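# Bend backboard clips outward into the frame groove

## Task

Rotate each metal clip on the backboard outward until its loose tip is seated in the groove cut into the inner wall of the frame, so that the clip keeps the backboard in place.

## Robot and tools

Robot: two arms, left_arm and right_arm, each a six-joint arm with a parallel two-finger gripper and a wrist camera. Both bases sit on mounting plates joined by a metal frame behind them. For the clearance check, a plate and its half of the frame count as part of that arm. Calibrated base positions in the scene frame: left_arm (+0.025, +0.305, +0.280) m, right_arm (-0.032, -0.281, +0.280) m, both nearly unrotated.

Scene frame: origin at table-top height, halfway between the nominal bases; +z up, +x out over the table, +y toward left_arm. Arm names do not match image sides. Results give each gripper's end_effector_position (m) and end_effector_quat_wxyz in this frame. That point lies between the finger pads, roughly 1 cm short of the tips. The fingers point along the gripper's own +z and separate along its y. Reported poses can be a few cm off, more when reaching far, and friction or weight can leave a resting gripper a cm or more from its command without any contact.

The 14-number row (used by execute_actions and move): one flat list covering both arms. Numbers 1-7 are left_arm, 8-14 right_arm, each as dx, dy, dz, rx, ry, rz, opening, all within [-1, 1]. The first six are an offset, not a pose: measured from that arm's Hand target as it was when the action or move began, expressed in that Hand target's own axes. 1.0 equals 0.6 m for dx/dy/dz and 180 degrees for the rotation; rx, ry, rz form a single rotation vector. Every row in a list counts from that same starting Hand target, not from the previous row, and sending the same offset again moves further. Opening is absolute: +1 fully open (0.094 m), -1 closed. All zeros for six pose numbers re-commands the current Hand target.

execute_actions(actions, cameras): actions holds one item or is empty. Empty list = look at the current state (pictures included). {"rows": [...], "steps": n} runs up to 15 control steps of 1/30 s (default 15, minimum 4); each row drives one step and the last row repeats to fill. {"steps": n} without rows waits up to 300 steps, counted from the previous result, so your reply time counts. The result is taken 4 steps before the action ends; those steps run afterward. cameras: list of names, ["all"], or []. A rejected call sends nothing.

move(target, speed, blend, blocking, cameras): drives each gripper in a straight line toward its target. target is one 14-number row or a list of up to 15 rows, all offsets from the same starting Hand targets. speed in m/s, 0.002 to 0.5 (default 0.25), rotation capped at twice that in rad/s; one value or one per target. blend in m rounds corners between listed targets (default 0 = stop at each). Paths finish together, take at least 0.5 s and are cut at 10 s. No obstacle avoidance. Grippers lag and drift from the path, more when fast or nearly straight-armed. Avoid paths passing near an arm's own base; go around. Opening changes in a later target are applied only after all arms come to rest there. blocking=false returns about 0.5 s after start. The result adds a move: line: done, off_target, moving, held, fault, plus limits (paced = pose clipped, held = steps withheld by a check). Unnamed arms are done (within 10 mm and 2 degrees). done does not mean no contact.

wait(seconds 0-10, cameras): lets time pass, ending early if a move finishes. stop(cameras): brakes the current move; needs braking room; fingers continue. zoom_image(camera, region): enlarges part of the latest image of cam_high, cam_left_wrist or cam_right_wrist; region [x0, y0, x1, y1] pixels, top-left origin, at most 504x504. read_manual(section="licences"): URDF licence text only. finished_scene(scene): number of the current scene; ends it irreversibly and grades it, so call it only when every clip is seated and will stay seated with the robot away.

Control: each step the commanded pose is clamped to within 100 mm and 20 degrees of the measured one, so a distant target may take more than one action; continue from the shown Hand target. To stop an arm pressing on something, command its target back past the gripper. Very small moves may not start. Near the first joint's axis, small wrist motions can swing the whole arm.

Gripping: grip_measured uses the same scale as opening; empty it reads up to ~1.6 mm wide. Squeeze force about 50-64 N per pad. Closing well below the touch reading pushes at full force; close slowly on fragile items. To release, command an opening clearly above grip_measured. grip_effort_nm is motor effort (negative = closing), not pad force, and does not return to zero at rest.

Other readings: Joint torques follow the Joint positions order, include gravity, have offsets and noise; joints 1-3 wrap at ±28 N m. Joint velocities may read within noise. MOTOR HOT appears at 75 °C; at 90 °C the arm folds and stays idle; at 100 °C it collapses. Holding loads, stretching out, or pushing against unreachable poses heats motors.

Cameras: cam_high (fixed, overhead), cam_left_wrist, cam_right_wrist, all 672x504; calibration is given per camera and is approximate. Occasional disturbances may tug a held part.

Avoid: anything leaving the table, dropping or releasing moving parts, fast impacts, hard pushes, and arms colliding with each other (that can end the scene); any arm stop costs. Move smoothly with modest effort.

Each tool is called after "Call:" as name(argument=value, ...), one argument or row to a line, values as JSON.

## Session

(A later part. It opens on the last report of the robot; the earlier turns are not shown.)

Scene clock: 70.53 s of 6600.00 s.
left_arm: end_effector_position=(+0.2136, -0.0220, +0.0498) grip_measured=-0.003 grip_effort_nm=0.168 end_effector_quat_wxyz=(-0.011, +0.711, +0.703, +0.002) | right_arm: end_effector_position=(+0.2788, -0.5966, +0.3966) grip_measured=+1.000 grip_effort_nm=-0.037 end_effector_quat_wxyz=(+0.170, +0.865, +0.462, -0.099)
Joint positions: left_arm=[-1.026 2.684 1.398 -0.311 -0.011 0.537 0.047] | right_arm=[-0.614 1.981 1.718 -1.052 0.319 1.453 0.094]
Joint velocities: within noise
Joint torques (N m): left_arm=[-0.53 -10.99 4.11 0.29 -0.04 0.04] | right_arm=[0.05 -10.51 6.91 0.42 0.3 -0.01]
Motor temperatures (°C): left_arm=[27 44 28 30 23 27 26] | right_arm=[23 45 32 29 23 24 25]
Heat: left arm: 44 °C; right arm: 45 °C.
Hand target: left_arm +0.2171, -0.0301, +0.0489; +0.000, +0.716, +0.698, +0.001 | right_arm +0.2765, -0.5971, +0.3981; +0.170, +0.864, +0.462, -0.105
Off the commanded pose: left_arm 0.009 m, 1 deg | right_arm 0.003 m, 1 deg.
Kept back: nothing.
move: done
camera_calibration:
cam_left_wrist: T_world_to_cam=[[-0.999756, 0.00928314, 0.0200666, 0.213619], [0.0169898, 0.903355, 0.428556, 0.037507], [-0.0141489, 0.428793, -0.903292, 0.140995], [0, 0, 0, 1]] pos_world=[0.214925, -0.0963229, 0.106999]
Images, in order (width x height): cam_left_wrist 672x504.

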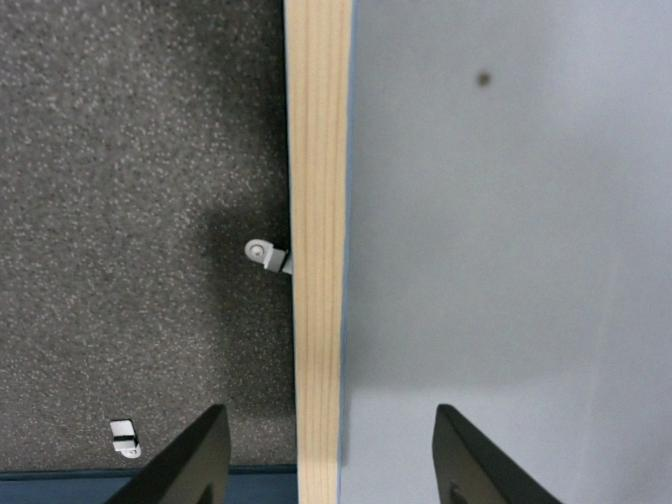

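Call:
move(
  target=[-0.008,0,0.031,0,0,0,0.0, 0,0,0,0,0,0,1],
  speed=0.1,
  cameras=[],
)

Call:
move(
  target=[0,0,0,0,0,0,-0.6, 0,0,0,0,0,0,1],
  speed=0.1,
  cameras=["cam_left_wrist"],
)

Scene clock: 71.53 s of 6600.00 s.
left_arm: end_effector_position=(+0.2150, -0.0278, +0.0335) grip_measured=-0.003 grip_effort_nm=0.164 end_effector_quat_wxyz=(-0.008, +0.713, +0.701, +0.001) | right_arm: end_effector_position=(+0.2788, -0.5966, +0.3966) grip_measured=+1.000 grip_effort_nm=-0.037 end_effector_quat_wxyz=(+0.170, +0.865, +0.462, -0.099)
Joint positions: left_arm=[-1.03 2.746 1.449 -0.295 -0.011 0.537 0.047] | right_arm=[-0.614 1.981 1.718 -1.052 0.319 1.453 0.094]
Joint velocities: within noise
Joint torques (N m): left_arm=[-0.65 -10.51 4.29 0.3 -0.04 -0.01] | right_arm=[-0.1 -10.59 6.98 0.43 0.27 -0.04]
Motor temperatures (°C): left_arm=[27 44 28 30 23 27 26] | right_arm=[23 45 32 29 23 24 25]
Heat: left arm: 44 °C; right arm: 45 °C.
Hand target: left_arm +0.2171, -0.0348, +0.0302; +0.000, +0.716, +0.698, +0.001 | right_arm +0.2765, -0.5971, +0.3981; +0.170, +0.864, +0.462, -0.105
Off the commanded pose: left_arm 0.008 m, 1 deg | right_arm 0.003 m, 1 deg.
Kept back: nothing.
move: done
No camera images: "cameras" was empty.

Scene clock: 72.23 s of 6600.00 s.
left_arm: end_effector_position=(+0.2150, -0.0278, +0.0335) grip_measured=-0.597 grip_effort_nm=-0.120 end_effector_quat_wxyz=(-0.008, +0.713, +0.701, +0.001) | right_arm: end_effector_position=(+0.2788, -0.5966, +0.3966) grip_measured=+1.000 grip_effort_nm=-0.037 end_effector_quat_wxyz=(+0.170, +0.865, +0.462, -0.099)
Joint positions: left_arm=[-1.03 2.746 1.449 -0.295 -0.011 0.537 0.019] | right_arm=[-0.614 1.981 1.718 -1.052 0.319 1.453 0.094]
Joint velocities: within noise
Joint torques (N m): left_arm=[-0.65 -10.54 4.31 0.29 -0.04 -0.01] | right_arm=[0.09 -10.5 7.06 0.42 0.32 -0.06]
Motor temperatures (°C): left_arm=[27 44 28 30 23 27 26] | right_arm=[23 45 32 29 23 24 25]
Heat: left arm: 44 °C; right arm: 45 °C.
Hand target: left_arm +0.2170, -0.0347, +0.0302; +0.000, +0.716, +0.698, +0.001 | right_arm +0.2765, -0.5971, +0.3981; +0.170, +0.864, +0.462, -0.105
Off the commanded pose: left_arm 0.008 m, 1 deg | right_arm 0.003 m, 1 deg.
Kept back: nothing.
move: done
camera_calibration:
cam_left_wrist: T_world_to_cam=[[-0.999764, 0.0131134, 0.0173115, 0.215622], [0.0192225, 0.905276, 0.424388, 0.0493869], [-0.0101065, 0.424621, -0.905315, 0.12793], [0, 0, 0, 1]] pos_world=[0.215915, -0.101858, 0.0911246]
Images, in order (width x height): cam_left_wrist 672x504.

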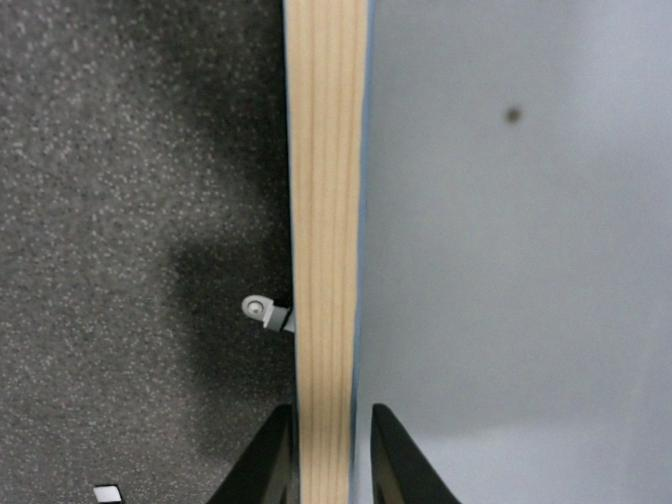

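Call:
execute_actions(
  actions=[
    {"rows":[[0,0,0,0,0,0,-0.8,0,0,0,0,0,0,1]],"steps":15},
  ],
  cameras=[],
)

Call:
move(
  target=[0,-0.0667,0,0,0,0,-0.8, 0,0,0,0,0,0,1],
  speed=0.04,
  cameras=["cam_left_wrist","cam_high"],
)

Scene clock: 72.77 s of 6600.00 s.
left_arm: end_effector_position=(+0.2157, -0.0280, +0.0336) grip_measured=-0.783 grip_effort_nm=-0.950 end_effector_quat_wxyz=(-0.007, +0.713, +0.701, +0.002) | right_arm: end_effector_position=(+0.2788, -0.5966, +0.3966) grip_measured=+1.000 grip_effort_nm=-0.037 end_effector_quat_wxyz=(+0.170, +0.865, +0.462, -0.099)
Joint positions: left_arm=[-1.03 2.746 1.449 -0.294 -0.014 0.537 0.01] | right_arm=[-0.614 1.981 1.718 -1.052 0.319 1.453 0.094]
Joint velocities: within noise
Joint torques (N m): left_arm=[-0.66 -10.54 4.25 0.28 -0.01 -0.02] | right_arm=[0.02 -10.45 6.94 0.42 0.31 -0.03]
Motor temperatures (°C): left_arm=[27 44 28 30 23 27 26] | right_arm=[23 45 32 29 23 24 25]
Heat: left arm: 44 °C; right arm: 45 °C.
Hand target: left_arm +0.2170, -0.0346, +0.0302; +0.000, +0.716, +0.698, +0.001 | right_arm +0.2765, -0.5971, +0.3981; +0.170, +0.864, +0.462, -0.105
Steps of this call (1-5: nothing new was sent; 6-16: this action's first 11). Readings (end_effector_position of left_arm | right_arm):
6: (+0.2155, -0.0278, +0.0335) | (+0.2788, -0.5966, +0.3966)
7: (+0.2156, -0.0280, +0.0336) | (+0.2788, -0.5966, +0.3966)
9: (+0.2157, -0.0280, +0.0336) | (+0.2788, -0.5966, +0.3966)
13: (+0.2157, -0.0280, +0.0336) | (+0.2788, -0.5966, +0.3966)
16: the state above
No camera images: "cameras" was empty.

Scene clock: 74.30 s of 6600.00 s.
left_arm: end_effector_position=(+0.1931, -0.0351, +0.0327) grip_measured=-0.788 grip_effort_nm=-1.004 end_effector_quat_wxyz=(+0.013, +0.712, +0.702, +0.017) | right_arm: end_effector_position=(+0.2788, -0.5966, +0.3966) grip_measured=+1.000 grip_effort_nm=-0.037 end_effector_quat_wxyz=(+0.170, +0.865, +0.462, -0.099)
Joint positions: left_arm=[-1.11 2.729 1.388 -0.221 -0.054 0.454 0.01] | right_arm=[-0.614 1.981 1.718 -1.052 0.319 1.453 0.094]
Joint velocities: within noise
Joint torques (N m): left_arm=[-1.62 -11.67 1.21 0.27 0.42 -0.11] | right_arm=[0.05 -10.5 6.84 0.44 0.3 -0.04]
Motor temperatures (°C): left_arm=[27 43 28 30 23 27 26] | right_arm=[23 45 32 29 23 24 25]
Heat: left arm: 43 °C; right arm: 45 °C.
Hand target: left_arm +0.1770, -0.0336, +0.0301; +0.000, +0.716, +0.698, +0.001 | right_arm +0.2765, -0.5971, +0.3981; +0.170, +0.864, +0.462, -0.105
Off your previous action's commanded pose at its last step (step 4 of this call): left_arm 0.008 m, 1 deg | right_arm 0.003 m, 1 deg.
Off the commanded pose: left_arm 0.016 m, 2 deg | right_arm 0.003 m, 1 deg.
Kept back: nothing.
move: off_target (left_arm)
camera_calibration:
cam_left_wrist: T_world_to_cam=[[-0.999313, 0.0100182, -0.0356904, 0.195378], [-0.00576765, 0.909045, 0.416657, 0.0619669], [0.0366183, 0.416577, -0.908363, 0.120813], [0, 0, 0, 1]] pos_world=[0.191177, -0.108616, 0.0908958]
Images, in order (width x height): cam_high 672x504, cam_left_wrist 672x504.

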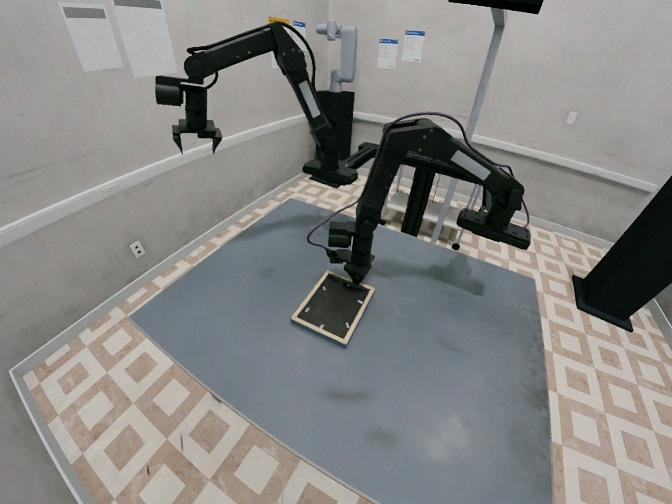

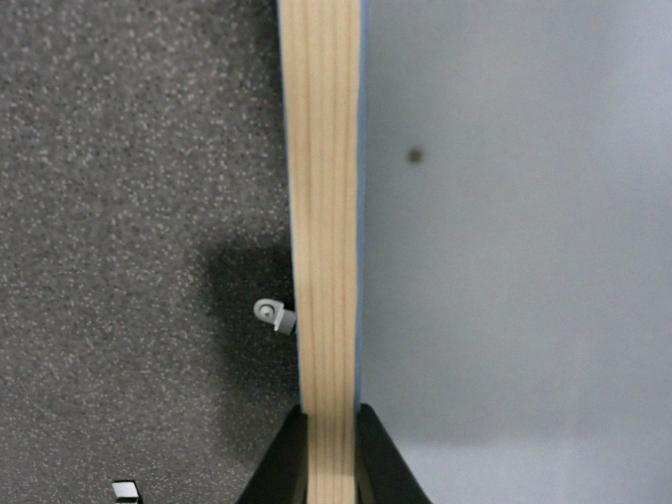

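Call:
move(
  target=[0,-0.03,0,0,0,0,-0.8, 0,0,0,0,0,0,1],
  speed=0.04,
  cameras=["cam_left_wrist"],
)

Scene clock: 75.30 s of 6600.00 s.
left_arm: end_effector_position=(+0.1754, -0.0364, +0.0326) grip_measured=-0.788 grip_effort_nm=-1.004 end_effector_quat_wxyz=(+0.016, +0.712, +0.702, +0.017) | right_arm: end_effector_position=(+0.2788, -0.5966, +0.3966) grip_measured=+1.000 grip_effort_nm=-0.037 end_effector_quat_wxyz=(+0.170, +0.865, +0.462, -0.099)
Joint positions: left_arm=[-1.155 2.718 1.35 -0.19 -0.056 0.411 0.01] | right_arm=[-0.614 1.981 1.718 -1.052 0.319 1.453 0.094]
Joint velocities: within noise
Joint torques (N m): left_arm=[-1.57 -11.47 1.06 0.25 0.43 -0.09] | right_arm=[-0.06 -10.58 6.93 0.45 0.27 -0.01]
Motor temperatures (°C): left_arm=[27 43 28 30 23 27 26] | right_arm=[23 45 32 29 23 24 25]
Heat: left arm: 43 °C; right arm: 45 °C.
Hand target: left_arm +0.1590, -0.0332, +0.0301; +0.000, +0.716, +0.698, +0.001 | right_arm +0.2765, -0.5971, +0.3981; +0.170, +0.864, +0.462, -0.105
Off the commanded pose: left_arm 0.017 m, 3 deg | right_arm 0.003 m, 1 deg.
Kept back: nothing.
move: off_target (left_arm)
camera_calibration:
cam_left_wrist: T_world_to_cam=[[-0.999158, 0.01133, -0.0394394, 0.177876], [-0.00594411, 0.911026, 0.412305, 0.063359], [0.0406017, 0.412192, -0.910192, 0.121088], [0, 0, 0, 1]] pos_world=[0.173186, -0.109649, 0.0911053]
Images, in order (width x height): cam_left_wrist 672x504.

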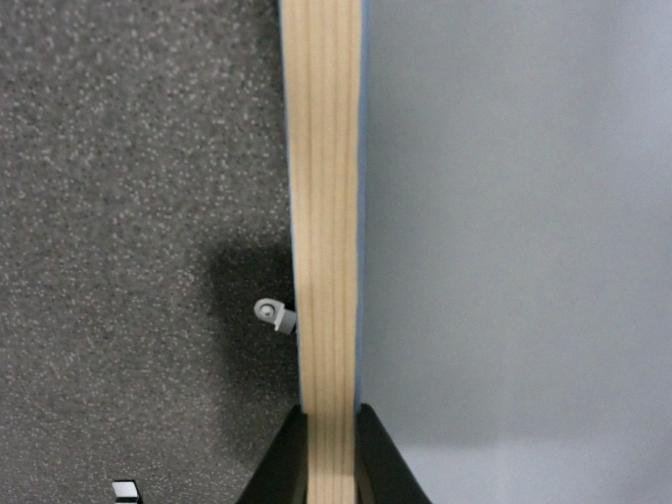

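Call:
move(
  target=[0.0833,0.02,0,0,0,0,-0.8, 0,0,0,0,0,0,1],
  speed=0.04,
  cameras=["cam_left_wrist"],
)

Scene clock: 77.17 s of 6600.00 s.
left_arm: end_effector_position=(+0.1732, -0.0005, +0.0318) grip_measured=-0.788 grip_effort_nm=-1.009 end_effector_quat_wxyz=(+0.018, +0.721, +0.692, -0.012) | right_arm: end_effector_position=(+0.2788, -0.5966, +0.3966) grip_measured=+1.000 grip_effort_nm=-0.042 end_effector_quat_wxyz=(+0.170, +0.865, +0.462, -0.099)
Joint positions: left_arm=[-1.092 2.665 1.154 -0.023 -0.002 0.5 0.01] | right_arm=[-0.614 1.981 1.718 -1.052 0.319 1.453 0.094]
Joint velocities: within noise
Joint torques (N m): left_arm=[0.87 -10.59 0.34 0.1 -0.14 -0.1] | right_arm=[-0.03 -10.67 7.06 0.4 0.29 -0.02]
Motor temperatures (°C): left_arm=[27 43 28 30 23 27 26] | right_arm=[23 45 32 29 23 24 25]
Heat: left arm: 43 °C; right arm: 45 °C.
Hand target: left_arm +0.1722, +0.0164, +0.0302; +0.000, +0.716, +0.698, +0.001 | right_arm +0.2765, -0.5971, +0.3981; +0.170, +0.864, +0.462, -0.105
Off the commanded pose: left_arm 0.017 m, 3 deg | right_arm 0.003 m, 1 deg.
Kept back: nothing.
move: off_target (left_arm)
camera_calibration:
cam_left_wrist: T_world_to_cam=[[-0.999257, 0.0383996, -0.00327051, 0.17403], [0.0344088, 0.927177, 0.373039, 0.0252817], [0.0173569, 0.37265, -0.92781, 0.11029], [0, 0, 0, 1]] pos_world=[0.171116, -0.0712229, 0.0934665]
Images, in order (width x height): cam_left_wrist 672x504.

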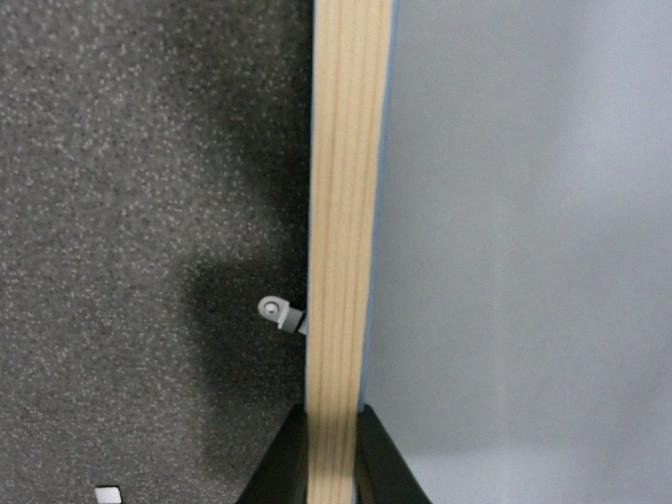

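Call:
move(
  target=[0.03,0.0,0,0,0,0,-0.8, 0,0,0,0,0,0,1],
  speed=0.04,
  cameras=[],
)

Call:
move(
  target=[0,0,0,0,0,0,-0.4, 0,0,0,0,0,0,1],
  speed=0.04,
  cameras=[],
)

Call:
move(
  target=[0,0,0,0,0,0,0.0, 0,0,0,0,0,0,1],
  speed=0.04,
  cameras=["cam_left_wrist"],
)

Scene clock: 78.13 s of 6600.00 s.
left_arm: end_effector_position=(+0.1740, +0.0182, +0.0315) grip_measured=-0.788 grip_effort_nm=-1.009 end_effector_quat_wxyz=(+0.018, +0.722, +0.692, -0.011) | right_arm: end_effector_position=(+0.2788, -0.5966, +0.3966) grip_measured=+1.000 grip_effort_nm=-0.042 end_effector_quat_wxyz=(+0.170, +0.865, +0.462, -0.099)
Joint positions: left_arm=[-1.064 2.649 1.081 0.033 -0.002 0.53 0.01] | right_arm=[-0.614 1.981 1.718 -1.052 0.319 1.453 0.094]
Joint velocities: within noise
Joint torques (N m): left_arm=[0.84 -10.18 0.27 0.1 -0.14 -0.1] | right_arm=[-0.03 -10.4 6.98 0.42 0.3 0]
Motor temperatures (°C): left_arm=[27 43 28 30 23 27 26] | right_arm=[23 45 32 29 23 24 25]
Heat: left arm: 43 °C; right arm: 45 °C.
Hand target: left_arm +0.1727, +0.0344, +0.0301; +0.000, +0.716, +0.698, +0.001 | right_arm +0.2765, -0.5971, +0.3981; +0.170, +0.864, +0.462, -0.105
Off the commanded pose: left_arm 0.016 m, 3 deg | right_arm 0.003 m, 1 deg.
Kept back: nothing.
move: off_target (left_arm)
No camera images: "cameras" was empty.

Scene clock: 78.83 s of 6600.00 s.
left_arm: end_effector_position=(+0.1736, +0.0282, +0.0304) grip_measured=-0.403 grip_effort_nm=0.164 end_effector_quat_wxyz=(+0.008, +0.719, +0.695, -0.004) | right_arm: end_effector_position=(+0.2788, -0.5966, +0.3966) grip_measured=+1.000 grip_effort_nm=-0.032 end_effector_quat_wxyz=(+0.170, +0.865, +0.462, -0.099)
Joint positions: left_arm=[-1.055 2.649 1.067 0.024 -0.01 0.53 0.028] | right_arm=[-0.614 1.981 1.718 -1.052 0.319 1.453 0.094]
Joint velocities: within noise
Joint torques (N m): left_arm=[0.14 -10.04 0.92 0.14 -0.06 -0.09] | right_arm=[0.06 -10.54 6.9 0.4 0.3 -0.04]
Motor temperatures (°C): left_arm=[27 43 28 30 23 27 26] | right_arm=[23 45 32 29 23 24 25]
Heat: left arm: 43 °C; right arm: 45 °C.
Hand target: left_arm +0.1727, +0.0344, +0.0301; +0.000, +0.716, +0.698, +0.001 | right_arm +0.2765, -0.5971, +0.3981; +0.170, +0.864, +0.462, -0.105
Off the commanded pose: left_arm 0.006 m, 1 deg | right_arm 0.003 m, 1 deg.
Kept back: nothing.
move: done
No camera images: "cameras" was empty.

Scene clock: 79.53 s of 6600.00 s.
left_arm: end_effector_position=(+0.1736, +0.0283, +0.0304) grip_measured=-0.003 grip_effort_nm=0.168 end_effector_quat_wxyz=(+0.008, +0.719, +0.695, -0.004) | right_arm: end_effector_position=(+0.2788, -0.5966, +0.3966) grip_measured=+1.000 grip_effort_nm=-0.037 end_effector_quat_wxyz=(+0.170, +0.865, +0.462, -0.099)
Joint positions: left_arm=[-1.055 2.649 1.067 0.023 -0.01 0.53 0.047] | right_arm=[-0.614 1.981 1.718 -1.052 0.319 1.453 0.094]
Joint velocities: within noise
Joint torques (N m): left_arm=[0.16 -10.06 0.92 0.14 -0.05 -0.09] | right_arm=[0.03 -10.52 6.83 0.44 0.28 -0.05]
Motor temperatures (°C): left_arm=[27 43 28 30 23 27 26] | right_arm=[23 45 32 29 23 24 25]
Heat: left arm: 43 °C; right arm: 45 °C.
Hand target: left_arm +0.1727, +0.0345, +0.0301; +0.000, +0.716, +0.698, +0.001 | right_arm +0.2765, -0.5971, +0.3981; +0.170, +0.864, +0.462, -0.105
Off the commanded pose: left_arm 0.006 m, 1 deg | right_arm 0.003 m, 1 deg.
Kept back: nothing.
move: done
camera_calibration:
cam_left_wrist: T_world_to_cam=[[-0.999523, 0.0308697, 0.00107634, 0.173471], [0.0287559, 0.917226, 0.397328, -0.000486077], [0.0112781, 0.39717, -0.917676, 0.0982864], [0, 0, 0, 1]] pos_world=[0.172294, -0.0439455, 0.0902015]
Images, in order (width x height): cam_left_wrist 672x504.

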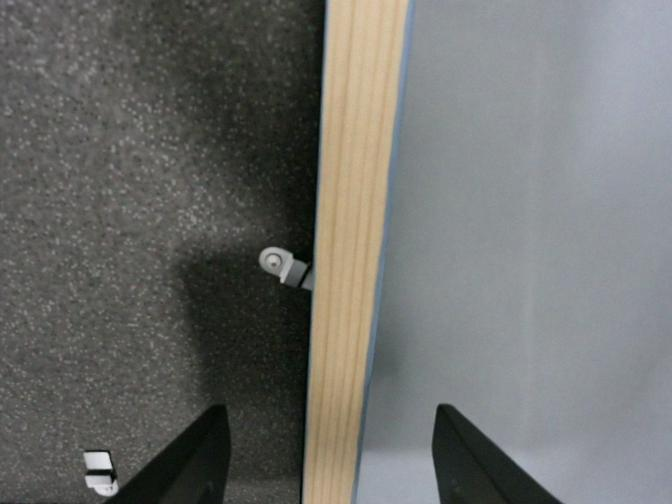

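Call:
move(
  target=[
    [0,0,-0.09,0,0,0,0.0, 0,0,0,0,0,0,1],
    [0.0657,0.1197,-0.09,0,0,-0.4783,0.0, 0,0,0,0,0,0,1],
    [0.0657,0.1197,-0.0415,0,0,-0.4783,-0.1, 0,0,0,0,0,0,1],
  ],
  speed=0.15,
  cameras=["cam_left_wrist"],
)

Scene clock: 86.83 s of 6600.00 s.
left_arm: end_effector_position=(+0.2384, +0.0757, +0.0569) grip_measured=-0.097 grip_effort_nm=-0.120 end_effector_quat_wxyz=(-0.008, +0.054, +0.999, +0.005) | right_arm: end_effector_position=(+0.2788, -0.5966, +0.3966) grip_measured=+1.000 grip_effort_nm=-0.037 end_effector_quat_wxyz=(+0.170, +0.865, +0.462, -0.099)
Joint positions: left_arm=[-0.799 2.553 1.059 -0.095 -0.01 -0.712 0.042] | right_arm=[-0.614 1.981 1.718 -1.052 0.319 1.453 0.094]
Joint velocities: within noise
Joint torques (N m): left_arm=[0.28 -9.2 2.96 0.3 -0.05 -0.12] | right_arm=[-0.1 -10.62 6.86 0.44 0.28 -0.02]
Motor temperatures (°C): left_arm=[27 41 28 30 23 27 26] | right_arm=[23 45 32 29 23 24 25]
Heat: left arm: 41 °C; right arm: 45 °C.
Hand target: left_arm +0.2455, +0.0720, +0.0552; +0.001, +0.047, +0.999, +0.000 | right_arm +0.2765, -0.5971, +0.3981; +0.170, +0.864, +0.462, -0.105
Off the commanded pose: left_arm 0.008 m, 1 deg | right_arm 0.003 m, 1 deg.
Kept back: nothing.
move: done
camera_calibration:
cam_left_wrist: T_world_to_cam=[[-0.104095, -0.994565, -0.00206844, 0.101108], [-0.899658, 0.0932746, 0.426516, 0.225738], [-0.424005, 0.046259, -0.904478, 0.232682], [0, 0, 0, 1]] pos_world=[0.31227, 0.0687395, 0.114384]
Images, in order (width x height): cam_left_wrist 672x504.

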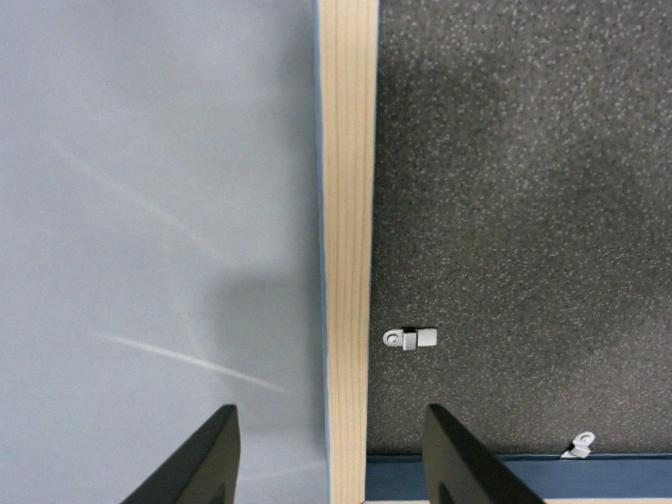

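Call:
move(
  target=[-0.016,-0.002,0.03,0,0,0,-0.1, 0,0,0,0,0,0,1],
  speed=0.1,
  cameras=["cam_left_wrist"],
)

Scene clock: 88.13 s of 6600.00 s.
left_arm: end_effector_position=(+0.2499, +0.0717, +0.0409) grip_measured=-0.097 grip_effort_nm=-0.120 end_effector_quat_wxyz=(-0.005, +0.045, +0.999, +0.002) | right_arm: end_effector_position=(+0.2788, -0.5966, +0.3966) grip_measured=+1.000 grip_effort_nm=-0.037 end_effector_quat_wxyz=(+0.170, +0.865, +0.462, -0.099)
Joint positions: left_arm=[-0.781 2.623 1.125 -0.085 -0.01 -0.711 0.042] | right_arm=[-0.614 1.981 1.718 -1.052 0.319 1.453 0.094]
Joint velocities: within noise
Joint torques (N m): left_arm=[0.21 -8.96 2.91 0.3 -0.05 0.03] | right_arm=[0.06 -10.71 6.95 0.43 0.28 -0.02]
Motor temperatures (°C): left_arm=[27 41 28 30 23 27 26] | right_arm=[23 45 32 29 23 24 25]
Heat: left arm: 41 °C; right arm: 45 °C.
Hand target: left_arm +0.2549, +0.0699, +0.0372; +0.001, +0.046, +0.999, +0.000 | right_arm +0.2765, -0.5971, +0.3981; +0.170, +0.864, +0.462, -0.105
Off the commanded pose: left_arm 0.007 m, 1 deg | right_arm 0.003 m, 1 deg.
Kept back: nothing.
move: done
camera_calibration:
cam_left_wrist: T_world_to_cam=[[-0.0865264, -0.996246, 0.00278297, 0.0937756], [-0.903337, 0.0796345, 0.421473, 0.245335], [-0.420113, 0.0339546, -0.906836, 0.223242], [0, 0, 0, 1]] pos_world=[0.323521, 0.0663063, 0.0987805]
Images, in order (width x height): cam_left_wrist 672x504.

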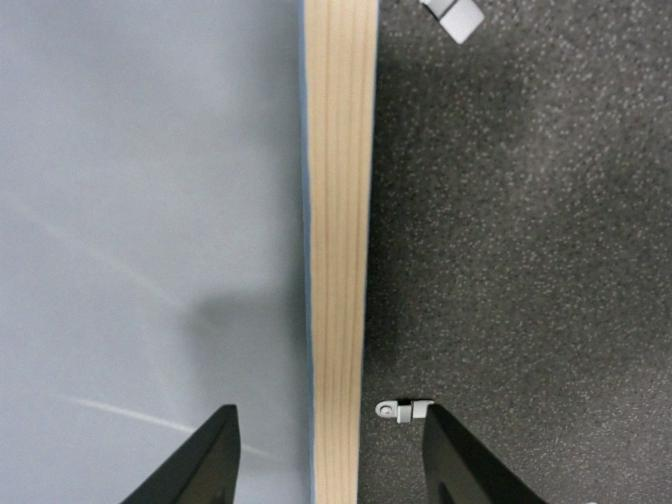

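Call:
move(
  target=[-0.003,0.003,0.022,0,0,0,-0.1, 0,0,0,0,0,0,1],
  speed=0.06,
  cameras=["cam_left_wrist"],
)

Scene clock: 89.10 s of 6600.00 s.
left_arm: end_effector_position=(+0.2517, +0.0730, +0.0280) grip_measured=-0.097 grip_effort_nm=-0.120 end_effector_quat_wxyz=(-0.006, +0.045, +0.999, +0.003) | right_arm: end_effector_position=(+0.2788, -0.5966, +0.3966) grip_measured=+1.000 grip_effort_nm=-0.037 end_effector_quat_wxyz=(+0.170, +0.865, +0.462, -0.099)
Joint positions: left_arm=[-0.773 2.671 1.151 -0.063 -0.01 -0.704 0.042] | right_arm=[-0.614 1.981 1.718 -1.052 0.319 1.453 0.094]
Joint velocities: within noise
Joint torques (N m): left_arm=[0.25 -9.02 2.77 0.3 -0.06 0.02] | right_arm=[0.06 -10.43 7.04 0.43 0.29 -0.05]
Motor temperatures (°C): left_arm=[27 41 28 30 23 27 26] | right_arm=[23 45 32 29 23 24 25]
Heat: left arm: 41 °C; right arm: 45 °C.
Hand target: left_arm +0.2569, +0.0715, +0.0240; +0.001, +0.047, +0.999, +0.000 | right_arm +0.2765, -0.5971, +0.3981; +0.170, +0.864, +0.462, -0.105
Off the commanded pose: left_arm 0.007 m, 1 deg | right_arm 0.003 m, 1 deg.
Kept back: nothing.
move: done
camera_calibration:
cam_left_wrist: T_world_to_cam=[[-0.0865401, -0.996246, 0.0020541, 0.0953768], [-0.902948, 0.0793065, 0.422368, 0.252234], [-0.420946, 0.034697, -0.906422, 0.212433], [0, 0, 0, 1]] pos_world=[0.325431, 0.0676442, 0.0858228]
Images, in order (width x height): cam_left_wrist 672x504.

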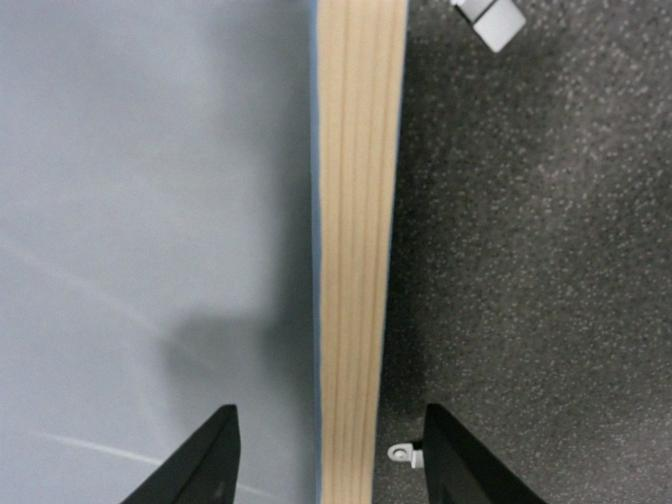

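Call:
move(
  target=[-0.010,0.001,0.00,0,0,0,-0.1, 0,0,0,0,0,0,1],
  speed=0.1,
  cameras=[],
)

Call:
move(
  target=[0,0,0.011,0,0,0,-0.1, 0,0,0,0,0,0,1],
  speed=0.1,
  cameras=["cam_left_wrist"],
)

Scene clock: 90.20 s of 6600.00 s.
left_arm: end_effector_position=(+0.2618, +0.0693, +0.0284) grip_measured=-0.097 grip_effort_nm=-0.120 end_effector_quat_wxyz=(+0.002, +0.045, +0.999, -0.004) | right_arm: end_effector_position=(+0.2788, -0.5966, +0.3966) grip_measured=+1.000 grip_effort_nm=-0.037 end_effector_quat_wxyz=(+0.170, +0.865, +0.462, -0.099)
Joint positions: left_arm=[-0.759 2.675 1.173 -0.062 -0.01 -0.69 0.042] | right_arm=[-0.614 1.981 1.718 -1.052 0.319 1.453 0.094]
Joint velocities: within noise
Joint torques (N m): left_arm=[0.2 -9.03 2.74 0.2 -0.06 0.04] | right_arm=[0.05 -10.59 6.91 0.45 0.33 0.01]
Motor temperatures (°C): left_arm=[27 41 28 30 23 27 26] | right_arm=[23 45 32 29 23 24 25]
Heat: left arm: 41 °C; right arm: 45 °C.
Hand target: left_arm +0.2630, +0.0715, +0.0240; +0.001, +0.047, +0.999, +0.000 | right_arm +0.2765, -0.5971, +0.3981; +0.170, +0.864, +0.462, -0.105
Off the commanded pose: left_arm 0.005 m, 1 deg | right_arm 0.003 m, 1 deg.
Kept back: nothing.
move: done
No camera images: "cameras" was empty.

Scene clock: 90.90 s of 6600.00 s.
left_arm: end_effector_position=(+0.2598, +0.0712, +0.0221) grip_measured=-0.097 grip_effort_nm=-0.120 end_effector_quat_wxyz=(-0.002, +0.045, +0.999, +0.000) | right_arm: end_effector_position=(+0.2788, -0.5966, +0.3966) grip_measured=+1.000 grip_effort_nm=-0.042 end_effector_quat_wxyz=(+0.170, +0.865, +0.462, -0.099)
Joint positions: left_arm=[-0.759 2.698 1.185 -0.062 -0.01 -0.69 0.042] | right_arm=[-0.614 1.981 1.718 -1.052 0.319 1.453 0.094]
Joint velocities: within noise
Joint torques (N m): left_arm=[0.21 -9.02 2.67 0.28 -0.06 0.04] | right_arm=[0.06 -10.54 7.05 0.45 0.32 -0.05]
Motor temperatures (°C): left_arm=[27 41 28 30 23 27 26] | right_arm=[23 45 32 29 23 24 25]
Heat: left arm: 41 °C; right arm: 45 °C.
Hand target: left_arm +0.2630, +0.0715, +0.0175; +0.001, +0.047, +0.999, +0.000 | right_arm +0.2765, -0.5971, +0.3981; +0.170, +0.864, +0.462, -0.105
Off the commanded pose: left_arm 0.006 m, 0 deg | right_arm 0.003 m, 1 deg.
Kept back: nothing.
move: done
camera_calibration:
cam_left_wrist: T_world_to_cam=[[-0.0864502, -0.996226, 0.0076984, 0.0940812], [-0.905482, 0.0817936, 0.416427, 0.262836], [-0.415486, 0.0290295, -0.909136, 0.209552], [0, 0, 0, 1]] pos_world=[0.333192, 0.0661448, 0.0803349]
Images, in order (width x height): cam_left_wrist 672x504.

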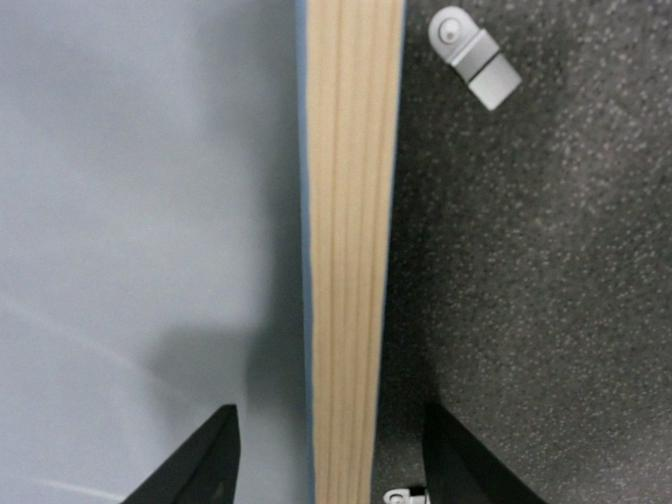

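Call:
move(
  target=[0.025,0.0,-0.003,0,0,0,-0.1, 0,0,0,0,0,0,1],
  speed=0.05,
  cameras=["cam_left_wrist"],
)

Scene clock: 91.83 s of 6600.00 s.
left_arm: end_effector_position=(+0.2578, +0.0701, +0.0210) grip_measured=-0.097 grip_effort_nm=-0.120 end_effector_quat_wxyz=(+0.008, +0.044, +0.999, -0.005) | right_arm: end_effector_position=(+0.2788, -0.5966, +0.3966) grip_measured=+1.000 grip_effort_nm=-0.032 end_effector_quat_wxyz=(+0.170, +0.865, +0.462, -0.099)
Joint positions: left_arm=[-0.77 2.695 1.158 -0.015 -0.018 -0.702 0.042] | right_arm=[-0.614 1.981 1.718 -1.052 0.319 1.453 0.094]
Joint velocities: within noise
Joint torques (N m): left_arm=[-1.24 -10.24 0.58 0.24 0.02 -0.1] | right_arm=[0.02 -10.36 6.87 0.42 0.29 -0.04]
Motor temperatures (°C): left_arm=[27 41 28 30 23 27 26] | right_arm=[23 45 32 29 23 24 25]
Heat: left arm: 41 °C; right arm: 45 °C.
Hand target: left_arm +0.2480, +0.0730, +0.0192; +0.001, +0.047, +0.999, +0.000 | right_arm +0.2765, -0.5971, +0.3981; +0.170, +0.864, +0.462, -0.105
Off the commanded pose: left_arm 0.010 m, 1 deg | right_arm 0.003 m, 1 deg.
Kept back: nothing.
move: done
camera_calibration:
cam_left_wrist: T_world_to_cam=[[-0.0848185, -0.99626, 0.0165107, 0.0922386], [-0.914315, 0.0844066, 0.39611, 0.264046], [-0.396022, 0.0185015, -0.918055, 0.203704], [0, 0, 0, 1]] pos_world=[0.329916, 0.0658375, 0.0808973]
Images, in order (width x height): cam_left_wrist 672x504.

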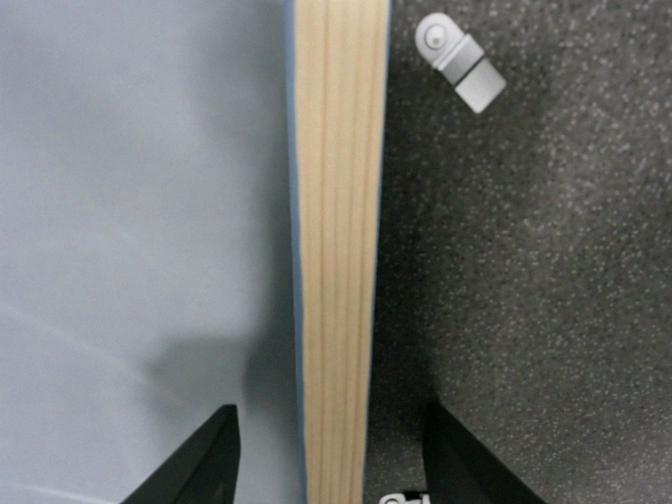

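Call:
move(
  target=[0.013,0.0,-0.009,0,0,0,-0.1, 0,0,0,0,0,0,1],
  speed=0.05,
  cameras=["cam_left_wrist"],
)

Scene clock: 92.80 s of 6600.00 s.
left_arm: end_effector_position=(+0.2451, +0.0726, +0.0214) grip_measured=-0.097 grip_effort_nm=-0.110 end_effector_quat_wxyz=(+0.005, +0.047, +0.999, -0.002) | right_arm: end_effector_position=(+0.2788, -0.5966, +0.3966) grip_measured=+1.000 grip_effort_nm=-0.037 end_effector_quat_wxyz=(+0.170, +0.865, +0.462, -0.099)
Joint positions: left_arm=[-0.793 2.686 1.119 0.006 -0.018 -0.719 0.042] | right_arm=[-0.614 1.981 1.718 -1.052 0.319 1.453 0.094]
Joint velocities: within noise
Joint torques (N m): left_arm=[-0.7 -11.51 0.44 0.15 0.03 -0.13] | right_arm=[0.01 -10.51 6.9 0.38 0.31 0]
Motor temperatures (°C): left_arm=[27 41 28 30 23 27 26] | right_arm=[23 45 32 29 23 24 25]
Heat: left arm: 41 °C; right arm: 45 °C.
Hand target: left_arm +0.2403, +0.0737, +0.0247; +0.001, +0.047, +0.999, +0.000 | right_arm +0.2765, -0.5971, +0.3981; +0.170, +0.864, +0.462, -0.105
Off the commanded pose: left_arm 0.006 m, 1 deg | right_arm 0.003 m, 1 deg.
Kept back: nothing.
move: done
camera_calibration:
cam_left_wrist: T_world_to_cam=[[-0.0909383, -0.995802, 0.01041, 0.0952214], [-0.911283, 0.0874264, 0.402393, 0.251038], [-0.401614, 0.0271065, -0.915408, 0.199629], [0, 0, 0, 1]] pos_world=[0.3176, 0.067463, 0.0807348]
Images, in order (width x height): cam_left_wrist 672x504.

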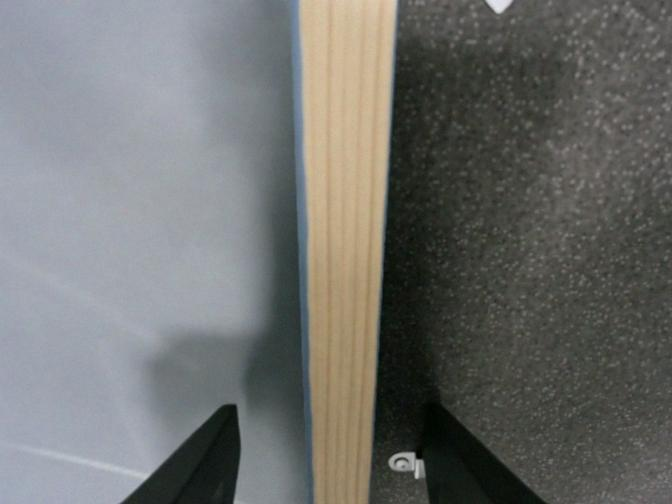

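Call:
move(
  target=[0.018,0.0,-0.001,0,0,0,-0.1, 0,0,0,0,0,0,1],
  speed=0.05,
  cameras=["cam_left_wrist"],
)

Scene clock: 93.77 s of 6600.00 s.
left_arm: end_effector_position=(+0.2355, +0.0730, +0.0212) grip_measured=-0.097 grip_effort_nm=-0.110 end_effector_quat_wxyz=(+0.007, +0.046, +0.999, -0.003) | right_arm: end_effector_position=(+0.2788, -0.5966, +0.3966) grip_measured=+1.000 grip_effort_nm=-0.037 end_effector_quat_wxyz=(+0.170, +0.865, +0.462, -0.099)
Joint positions: left_arm=[-0.815 2.68 1.083 0.04 -0.019 -0.743 0.042] | right_arm=[-0.614 1.981 1.718 -1.052 0.319 1.453 0.094]
Joint velocities: within noise
Joint torques (N m): left_arm=[-0.87 -11.55 0.27 0.12 0.03 -0.09] | right_arm=[-0.05 -10.62 7.08 0.44 0.28 -0.05]
Motor temperatures (°C): left_arm=[27 41 28 30 23 27 26] | right_arm=[23 46 32 29 23 24 25]
Heat: left arm: 41 °C; right arm: 46 °C.
Hand target: left_arm +0.2294, +0.0747, +0.0252; +0.001, +0.047, +0.999, +0.000 | right_arm +0.2765, -0.5971, +0.3981; +0.170, +0.864, +0.462, -0.105
Off the commanded pose: left_arm 0.007 m, 1 deg | right_arm 0.003 m, 1 deg.
Kept back: nothing.
move: done
camera_calibration:
cam_left_wrist: T_world_to_cam=[[-0.0882515, -0.996008, 0.0134031, 0.094131], [-0.913021, 0.0862634, 0.398688, 0.242865], [-0.398252, 0.0229474, -0.916989, 0.195132], [0, 0, 0, 1]] pos_world=[0.30776, 0.068327, 0.0808452]
Images, in order (width x height): cam_left_wrist 672x504.

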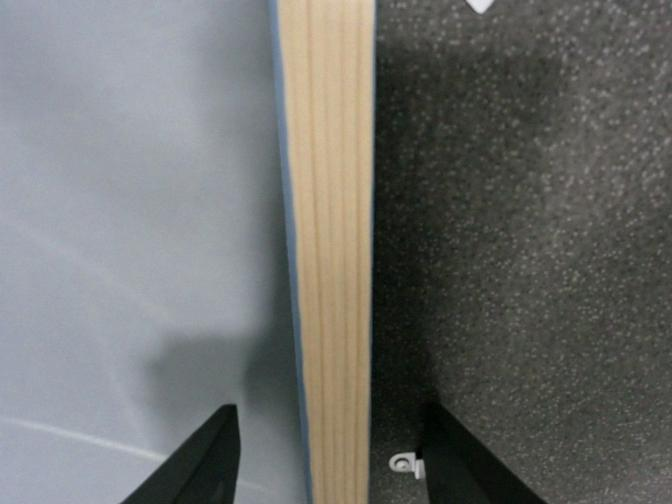

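Call:
move(
  target=[-0.012,0.0,-0.012,0,0,0,-0.1, 0,0,0,0,0,0,1],
  speed=0.05,
  cameras=["cam_left_wrist"],
)

Scene clock: 94.80 s of 6600.00 s.
left_arm: end_effector_position=(+0.2330, +0.0758, +0.0245) grip_measured=-0.097 grip_effort_nm=-0.115 end_effector_quat_wxyz=(+0.000, +0.046, +0.999, +0.004) | right_arm: end_effector_position=(+0.2788, -0.5966, +0.3966) grip_measured=+1.000 grip_effort_nm=-0.027 end_effector_quat_wxyz=(+0.170, +0.865, +0.462, -0.099)
Joint positions: left_arm=[-0.815 2.669 1.083 0.008 -0.019 -0.744 0.042] | right_arm=[-0.614 1.981 1.718 -1.052 0.319 1.453 0.094]
Joint velocities: within noise
Joint torques (N m): left_arm=[0.35 -12.66 0.98 0.09 0.03 0.04] | right_arm=[-0.09 -10.66 6.89 0.45 0.27 -0.04]
Motor temperatures (°C): left_arm=[27 41 28 30 23 27 26] | right_arm=[23 46 32 29 23 24 25]
Heat: left arm: 41 °C; right arm: 46 °C.
Hand target: left_arm +0.2367, +0.0740, +0.0324; +0.001, +0.047, +0.999, +0.000 | right_arm +0.2765, -0.5971, +0.3981; +0.170, +0.864, +0.462, -0.105
Off the commanded pose: left_arm 0.009 m, 0 deg | right_arm 0.003 m, 1 deg.
Kept back: nothing.
move: done
camera_calibration:
cam_left_wrist: T_world_to_cam=[[-0.0880676, -0.996114, -0.00056267, 0.0969323], [-0.907198, 0.0799731, 0.413033, 0.237755], [-0.411383, 0.0368852, -0.910716, 0.198938], [0, 0, 0, 1]] pos_world=[0.306067, 0.0702038, 0.0830295]
Images, in order (width x height): cam_left_wrist 672x504.

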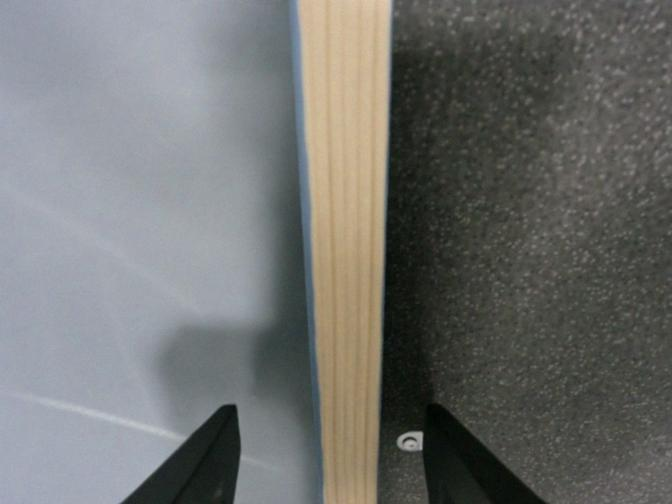

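Call:
move(
  target=[0.026,0.002,-0.0,0,0,0,-0.1, 0,0,0,0,0,0,1],
  speed=0.05,
  cameras=["cam_left_wrist"],
)

Scene clock: 95.93 s of 6600.00 s.
left_arm: end_effector_position=(+0.2161, +0.0851, +0.0253) grip_measured=-0.097 grip_effort_nm=-0.115 end_effector_quat_wxyz=(-0.010, +0.049, +0.999, +0.013) | right_arm: end_effector_position=(+0.2788, -0.5966, +0.3966) grip_measured=+1.000 grip_effort_nm=-0.037 end_effector_quat_wxyz=(+0.170, +0.865, +0.462, -0.099)
Joint positions: left_arm=[-0.836 2.657 1.03 0.022 -0.018 -0.758 0.042] | right_arm=[-0.614 1.981 1.718 -1.052 0.319 1.453 0.094]
Joint velocities: within noise
Joint torques (N m): left_arm=[-0.49 -12.23 0.59 0.28 0.02 -0.14] | right_arm=[-0.18 -10.51 7.12 0.39 0.29 -0.01]
Motor temperatures (°C): left_arm=[27 41 28 30 23 27 26] | right_arm=[23 46 32 29 23 24 25]
Heat: left arm: 41 °C; right arm: 46 °C.
Hand target: left_arm +0.2213, +0.0766, +0.0324; +0.001, +0.047, +0.999, +0.000 | right_arm +0.2765, -0.5971, +0.3981; +0.170, +0.864, +0.462, -0.105
Off the commanded pose: left_arm 0.012 m, 2 deg | right_arm 0.003 m, 1 deg.
Kept back: nothing.
move: off_target (left_arm)
camera_calibration:
cam_left_wrist: T_world_to_cam=[[-0.0957941, -0.995239, -0.0179658, 0.106692], [-0.898948, 0.078747, 0.43092, 0.219255], [-0.427453, 0.0574299, -0.902211, 0.193872], [0, 0, 0, 1]] pos_world=[0.29019, 0.0777843, 0.0823489]
Images, in order (width x height): cam_left_wrist 672x504.

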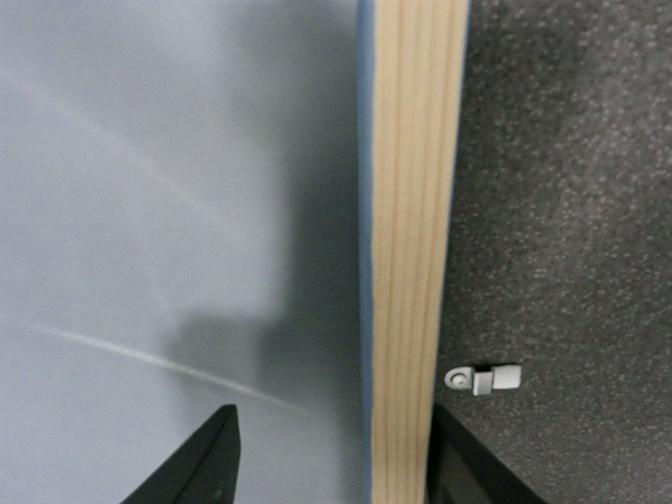

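Call:
move(
  target=[
    [0,0,-0.04,0,0,0,-0.1, 0,0,0,0,0,0,1],
    [0.0047,-0.0215,-0.03,0,0,0,0.06, 0,0,0,0,0,0,1],
  ],
  speed=0.1,
  cameras=["cam_left_wrist"],
)

Scene clock: 98.03 s of 6600.00 s.
left_arm: end_effector_position=(+0.2172, +0.0645, +0.0510) grip_measured=+0.057 grip_effort_nm=0.164 end_effector_quat_wxyz=(+0.003, +0.050, +0.999, -0.002) | right_arm: end_effector_position=(+0.2788, -0.5966, +0.3966) grip_measured=+1.000 grip_effort_nm=-0.032 end_effector_quat_wxyz=(+0.170, +0.865, +0.462, -0.099)
Joint positions: left_arm=[-0.877 2.563 1.013 -0.015 -0.016 -0.796 0.05] | right_arm=[-0.614 1.981 1.718 -1.052 0.319 1.453 0.094]
Joint velocities: within noise
Joint torques (N m): left_arm=[-0.23 -9.36 2.39 0.1 0 -0.12] | right_arm=[-0.09 -10.65 6.91 0.42 0.29 -0.05]
Motor temperatures (°C): left_arm=[27 41 27 30 23 27 26] | right_arm=[23 46 32 29 23 24 25]
Heat: left arm: 41 °C; right arm: 46 °C.
Hand target: left_arm +0.2172, +0.0640, +0.0504; +0.001, +0.047, +0.999, +0.000 | right_arm +0.2765, -0.5971, +0.3981; +0.170, +0.864, +0.462, -0.105
Off the commanded pose: left_arm 0.001 m, 1 deg | right_arm 0.003 m, 1 deg.
Kept back: nothing.
move: done
camera_calibration:
cam_left_wrist: T_world_to_cam=[[-0.097796, -0.995138, 0.011634, 0.0857273], [-0.909224, 0.0940938, 0.405535, 0.213307], [-0.404658, 0.0290818, -0.914006, 0.216162], [0, 0, 0, 1]] pos_world=[0.289799, 0.0589534, 0.110072]
Images, in order (width x height): cam_left_wrist 672x504.

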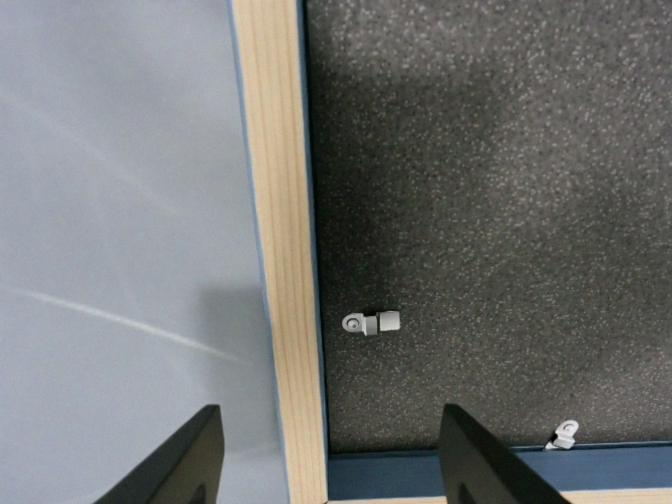

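Call:
move(
  target=[0.004,-0.001,0.033,-0.0,0,0,0.06, 0,0,0,0,0,0,1],
  speed=0.08,
  cameras=["cam_left_wrist"],
)

Scene clock: 99.10 s of 6600.00 s.
left_arm: end_effector_position=(+0.2130, +0.0694, +0.0339) grip_measured=+0.057 grip_effort_nm=0.164 end_effector_quat_wxyz=(-0.004, +0.048, +0.999, +0.006) | right_arm: end_effector_position=(+0.2788, -0.5966, +0.3966) grip_measured=+1.000 grip_effort_nm=-0.027 end_effector_quat_wxyz=(+0.170, +0.865, +0.462, -0.099)
Joint positions: left_arm=[-0.877 2.628 1.038 0.003 -0.016 -0.801 0.05] | right_arm=[-0.614 1.981 1.718 -1.052 0.319 1.453 0.094]
Joint velocities: within noise
Joint torques (N m): left_arm=[-0.69 -8.58 2.43 0.31 0 -0.12] | right_arm=[-0.01 -10.44 6.87 0.46 0.32 -0.01]
Motor temperatures (°C): left_arm=[27 40 27 30 23 27 26] | right_arm=[23 46 32 29 23 24 25]
Heat: left arm: 40 °C; right arm: 46 °C.
Hand target: left_arm +0.2147, +0.0638, +0.0305; +0.001, +0.047, +0.999, +0.000 | right_arm +0.2765, -0.5971, +0.3981; +0.170, +0.864, +0.462, -0.105
Off the commanded pose: left_arm 0.007 m, 1 deg | right_arm 0.003 m, 1 deg.
Kept back: nothing.
move: done
camera_calibration:
cam_left_wrist: T_world_to_cam=[[-0.0927288, -0.995682, -0.00426571, 0.0898427], [-0.903982, 0.0823912, 0.419557, 0.215181], [-0.417394, 0.0427612, -0.907719, 0.200328], [0, 0, 0, 1]] pos_world=[0.286467, 0.0631595, 0.0919441]
Images, in order (width x height): cam_left_wrist 672x504.

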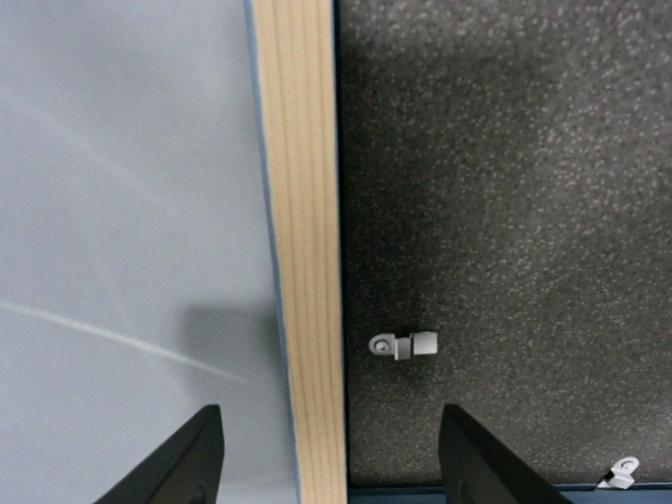

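Call:
move(
  target=[-0.005,-0.008,0.01,-0.0,0,0,0.06, 0,0,0,0,0,0,1],
  speed=0.08,
  cameras=["cam_left_wrist"],
)

Scene clock: 100.10 s of 6600.00 s.
left_arm: end_effector_position=(+0.2185, +0.0605, +0.0288) grip_measured=+0.057 grip_effort_nm=0.164 end_effector_quat_wxyz=(+0.001, +0.048, +0.999, +0.000) | right_arm: end_effector_position=(+0.2788, -0.5966, +0.3966) grip_measured=+1.000 grip_effort_nm=-0.032 end_effector_quat_wxyz=(+0.170, +0.865, +0.462, -0.099)
Joint positions: left_arm=[-0.881 2.654 1.077 0.005 -0.016 -0.805 0.05] | right_arm=[-0.614 1.981 1.718 -1.052 0.319 1.453 0.094]
Joint velocities: within noise
Joint torques (N m): left_arm=[-0.66 -8.55 2.32 0.25 0 -0.11] | right_arm=[-0.02 -10.52 6.93 0.45 0.28 -0.05]
Motor temperatures (°C): left_arm=[27 40 27 30 23 27 26] | right_arm=[23 46 32 29 23 24 25]
Heat: left arm: 40 °C; right arm: 46 °C.
Hand target: left_arm +0.2173, +0.0587, +0.0245; +0.001, +0.047, +0.999, +0.000 | right_arm +0.2765, -0.5971, +0.3981; +0.170, +0.864, +0.462, -0.105
Off the commanded pose: left_arm 0.005 m, 0 deg | right_arm 0.003 m, 1 deg.
Kept back: nothing.
move: done
camera_calibration:
cam_left_wrist: T_world_to_cam=[[-0.0929133, -0.995651, 0.00676594, 0.0812245], [-0.90793, 0.0875126, 0.409883, 0.223846], [-0.408693, 0.0319406, -0.912113, 0.197187], [0, 0, 0, 1]] pos_world=[0.291372, 0.0549836, 0.0875562]
Images, in order (width x height): cam_left_wrist 672x504.

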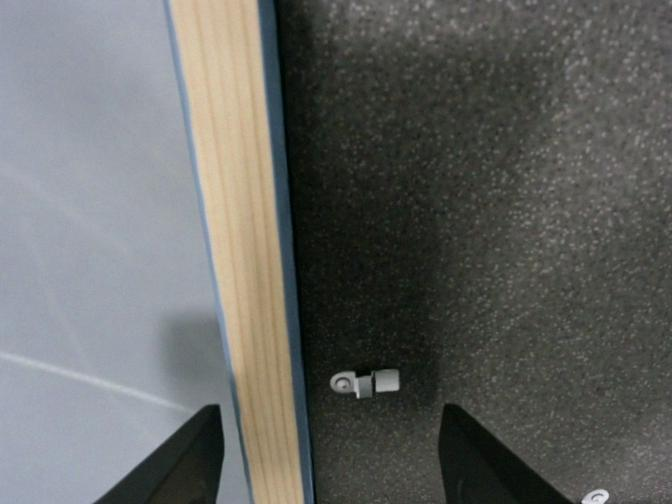

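Call:
move(
  target=[0.006,0.001,0.009,-0.0,0,0,0.06, 0,0,0,0,0,0,1],
  speed=0.08,
  cameras=["cam_left_wrist"],
)

Scene clock: 101.03 s of 6600.00 s.
left_arm: end_effector_position=(+0.2140, +0.0626, +0.0234) grip_measured=+0.057 grip_effort_nm=0.168 end_effector_quat_wxyz=(-0.002, +0.048, +0.999, +0.003) | right_arm: end_effector_position=(+0.2788, -0.5966, +0.3966) grip_measured=+1.000 grip_effort_nm=-0.032 end_effector_quat_wxyz=(+0.170, +0.865, +0.462, -0.099)
Joint positions: left_arm=[-0.888 2.672 1.077 0.016 -0.016 -0.811 0.05] | right_arm=[-0.614 1.981 1.718 -1.052 0.319 1.453 0.094]
Joint velocities: within noise
Joint torques (N m): left_arm=[-0.64 -8.57 2.03 0.33 0 -0.12] | right_arm=[-0.01 -10.58 6.95 0.44 0.3 -0.02]
Motor temperatures (°C): left_arm=[27 40 27 30 23 27 26] | right_arm=[23 46 32 29 23 24 25]
Heat: left arm: 40 °C; right arm: 46 °C.
Hand target: left_arm +0.2138, +0.0597, +0.0192; +0.001, +0.047, +0.999, +0.000 | right_arm +0.2765, -0.5971, +0.3981; +0.170, +0.864, +0.462, -0.105
Off the commanded pose: left_arm 0.005 m, 0 deg | right_arm 0.003 m, 1 deg.
Kept back: nothing.
move: done
camera_calibration:
cam_left_wrist: T_world_to_cam=[[-0.093387, -0.99563, 0.00073709, 0.0831608], [-0.905785, 0.0852672, 0.41507, 0.221415], [-0.413318, 0.0380945, -0.909789, 0.190936], [0, 0, 0, 1]] pos_world=[0.287238, 0.0566443, 0.0817472]
Images, in order (width x height): cam_left_wrist 672x504.

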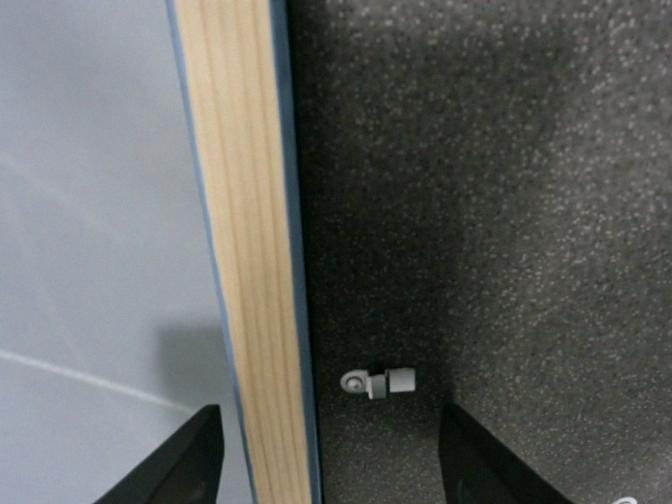

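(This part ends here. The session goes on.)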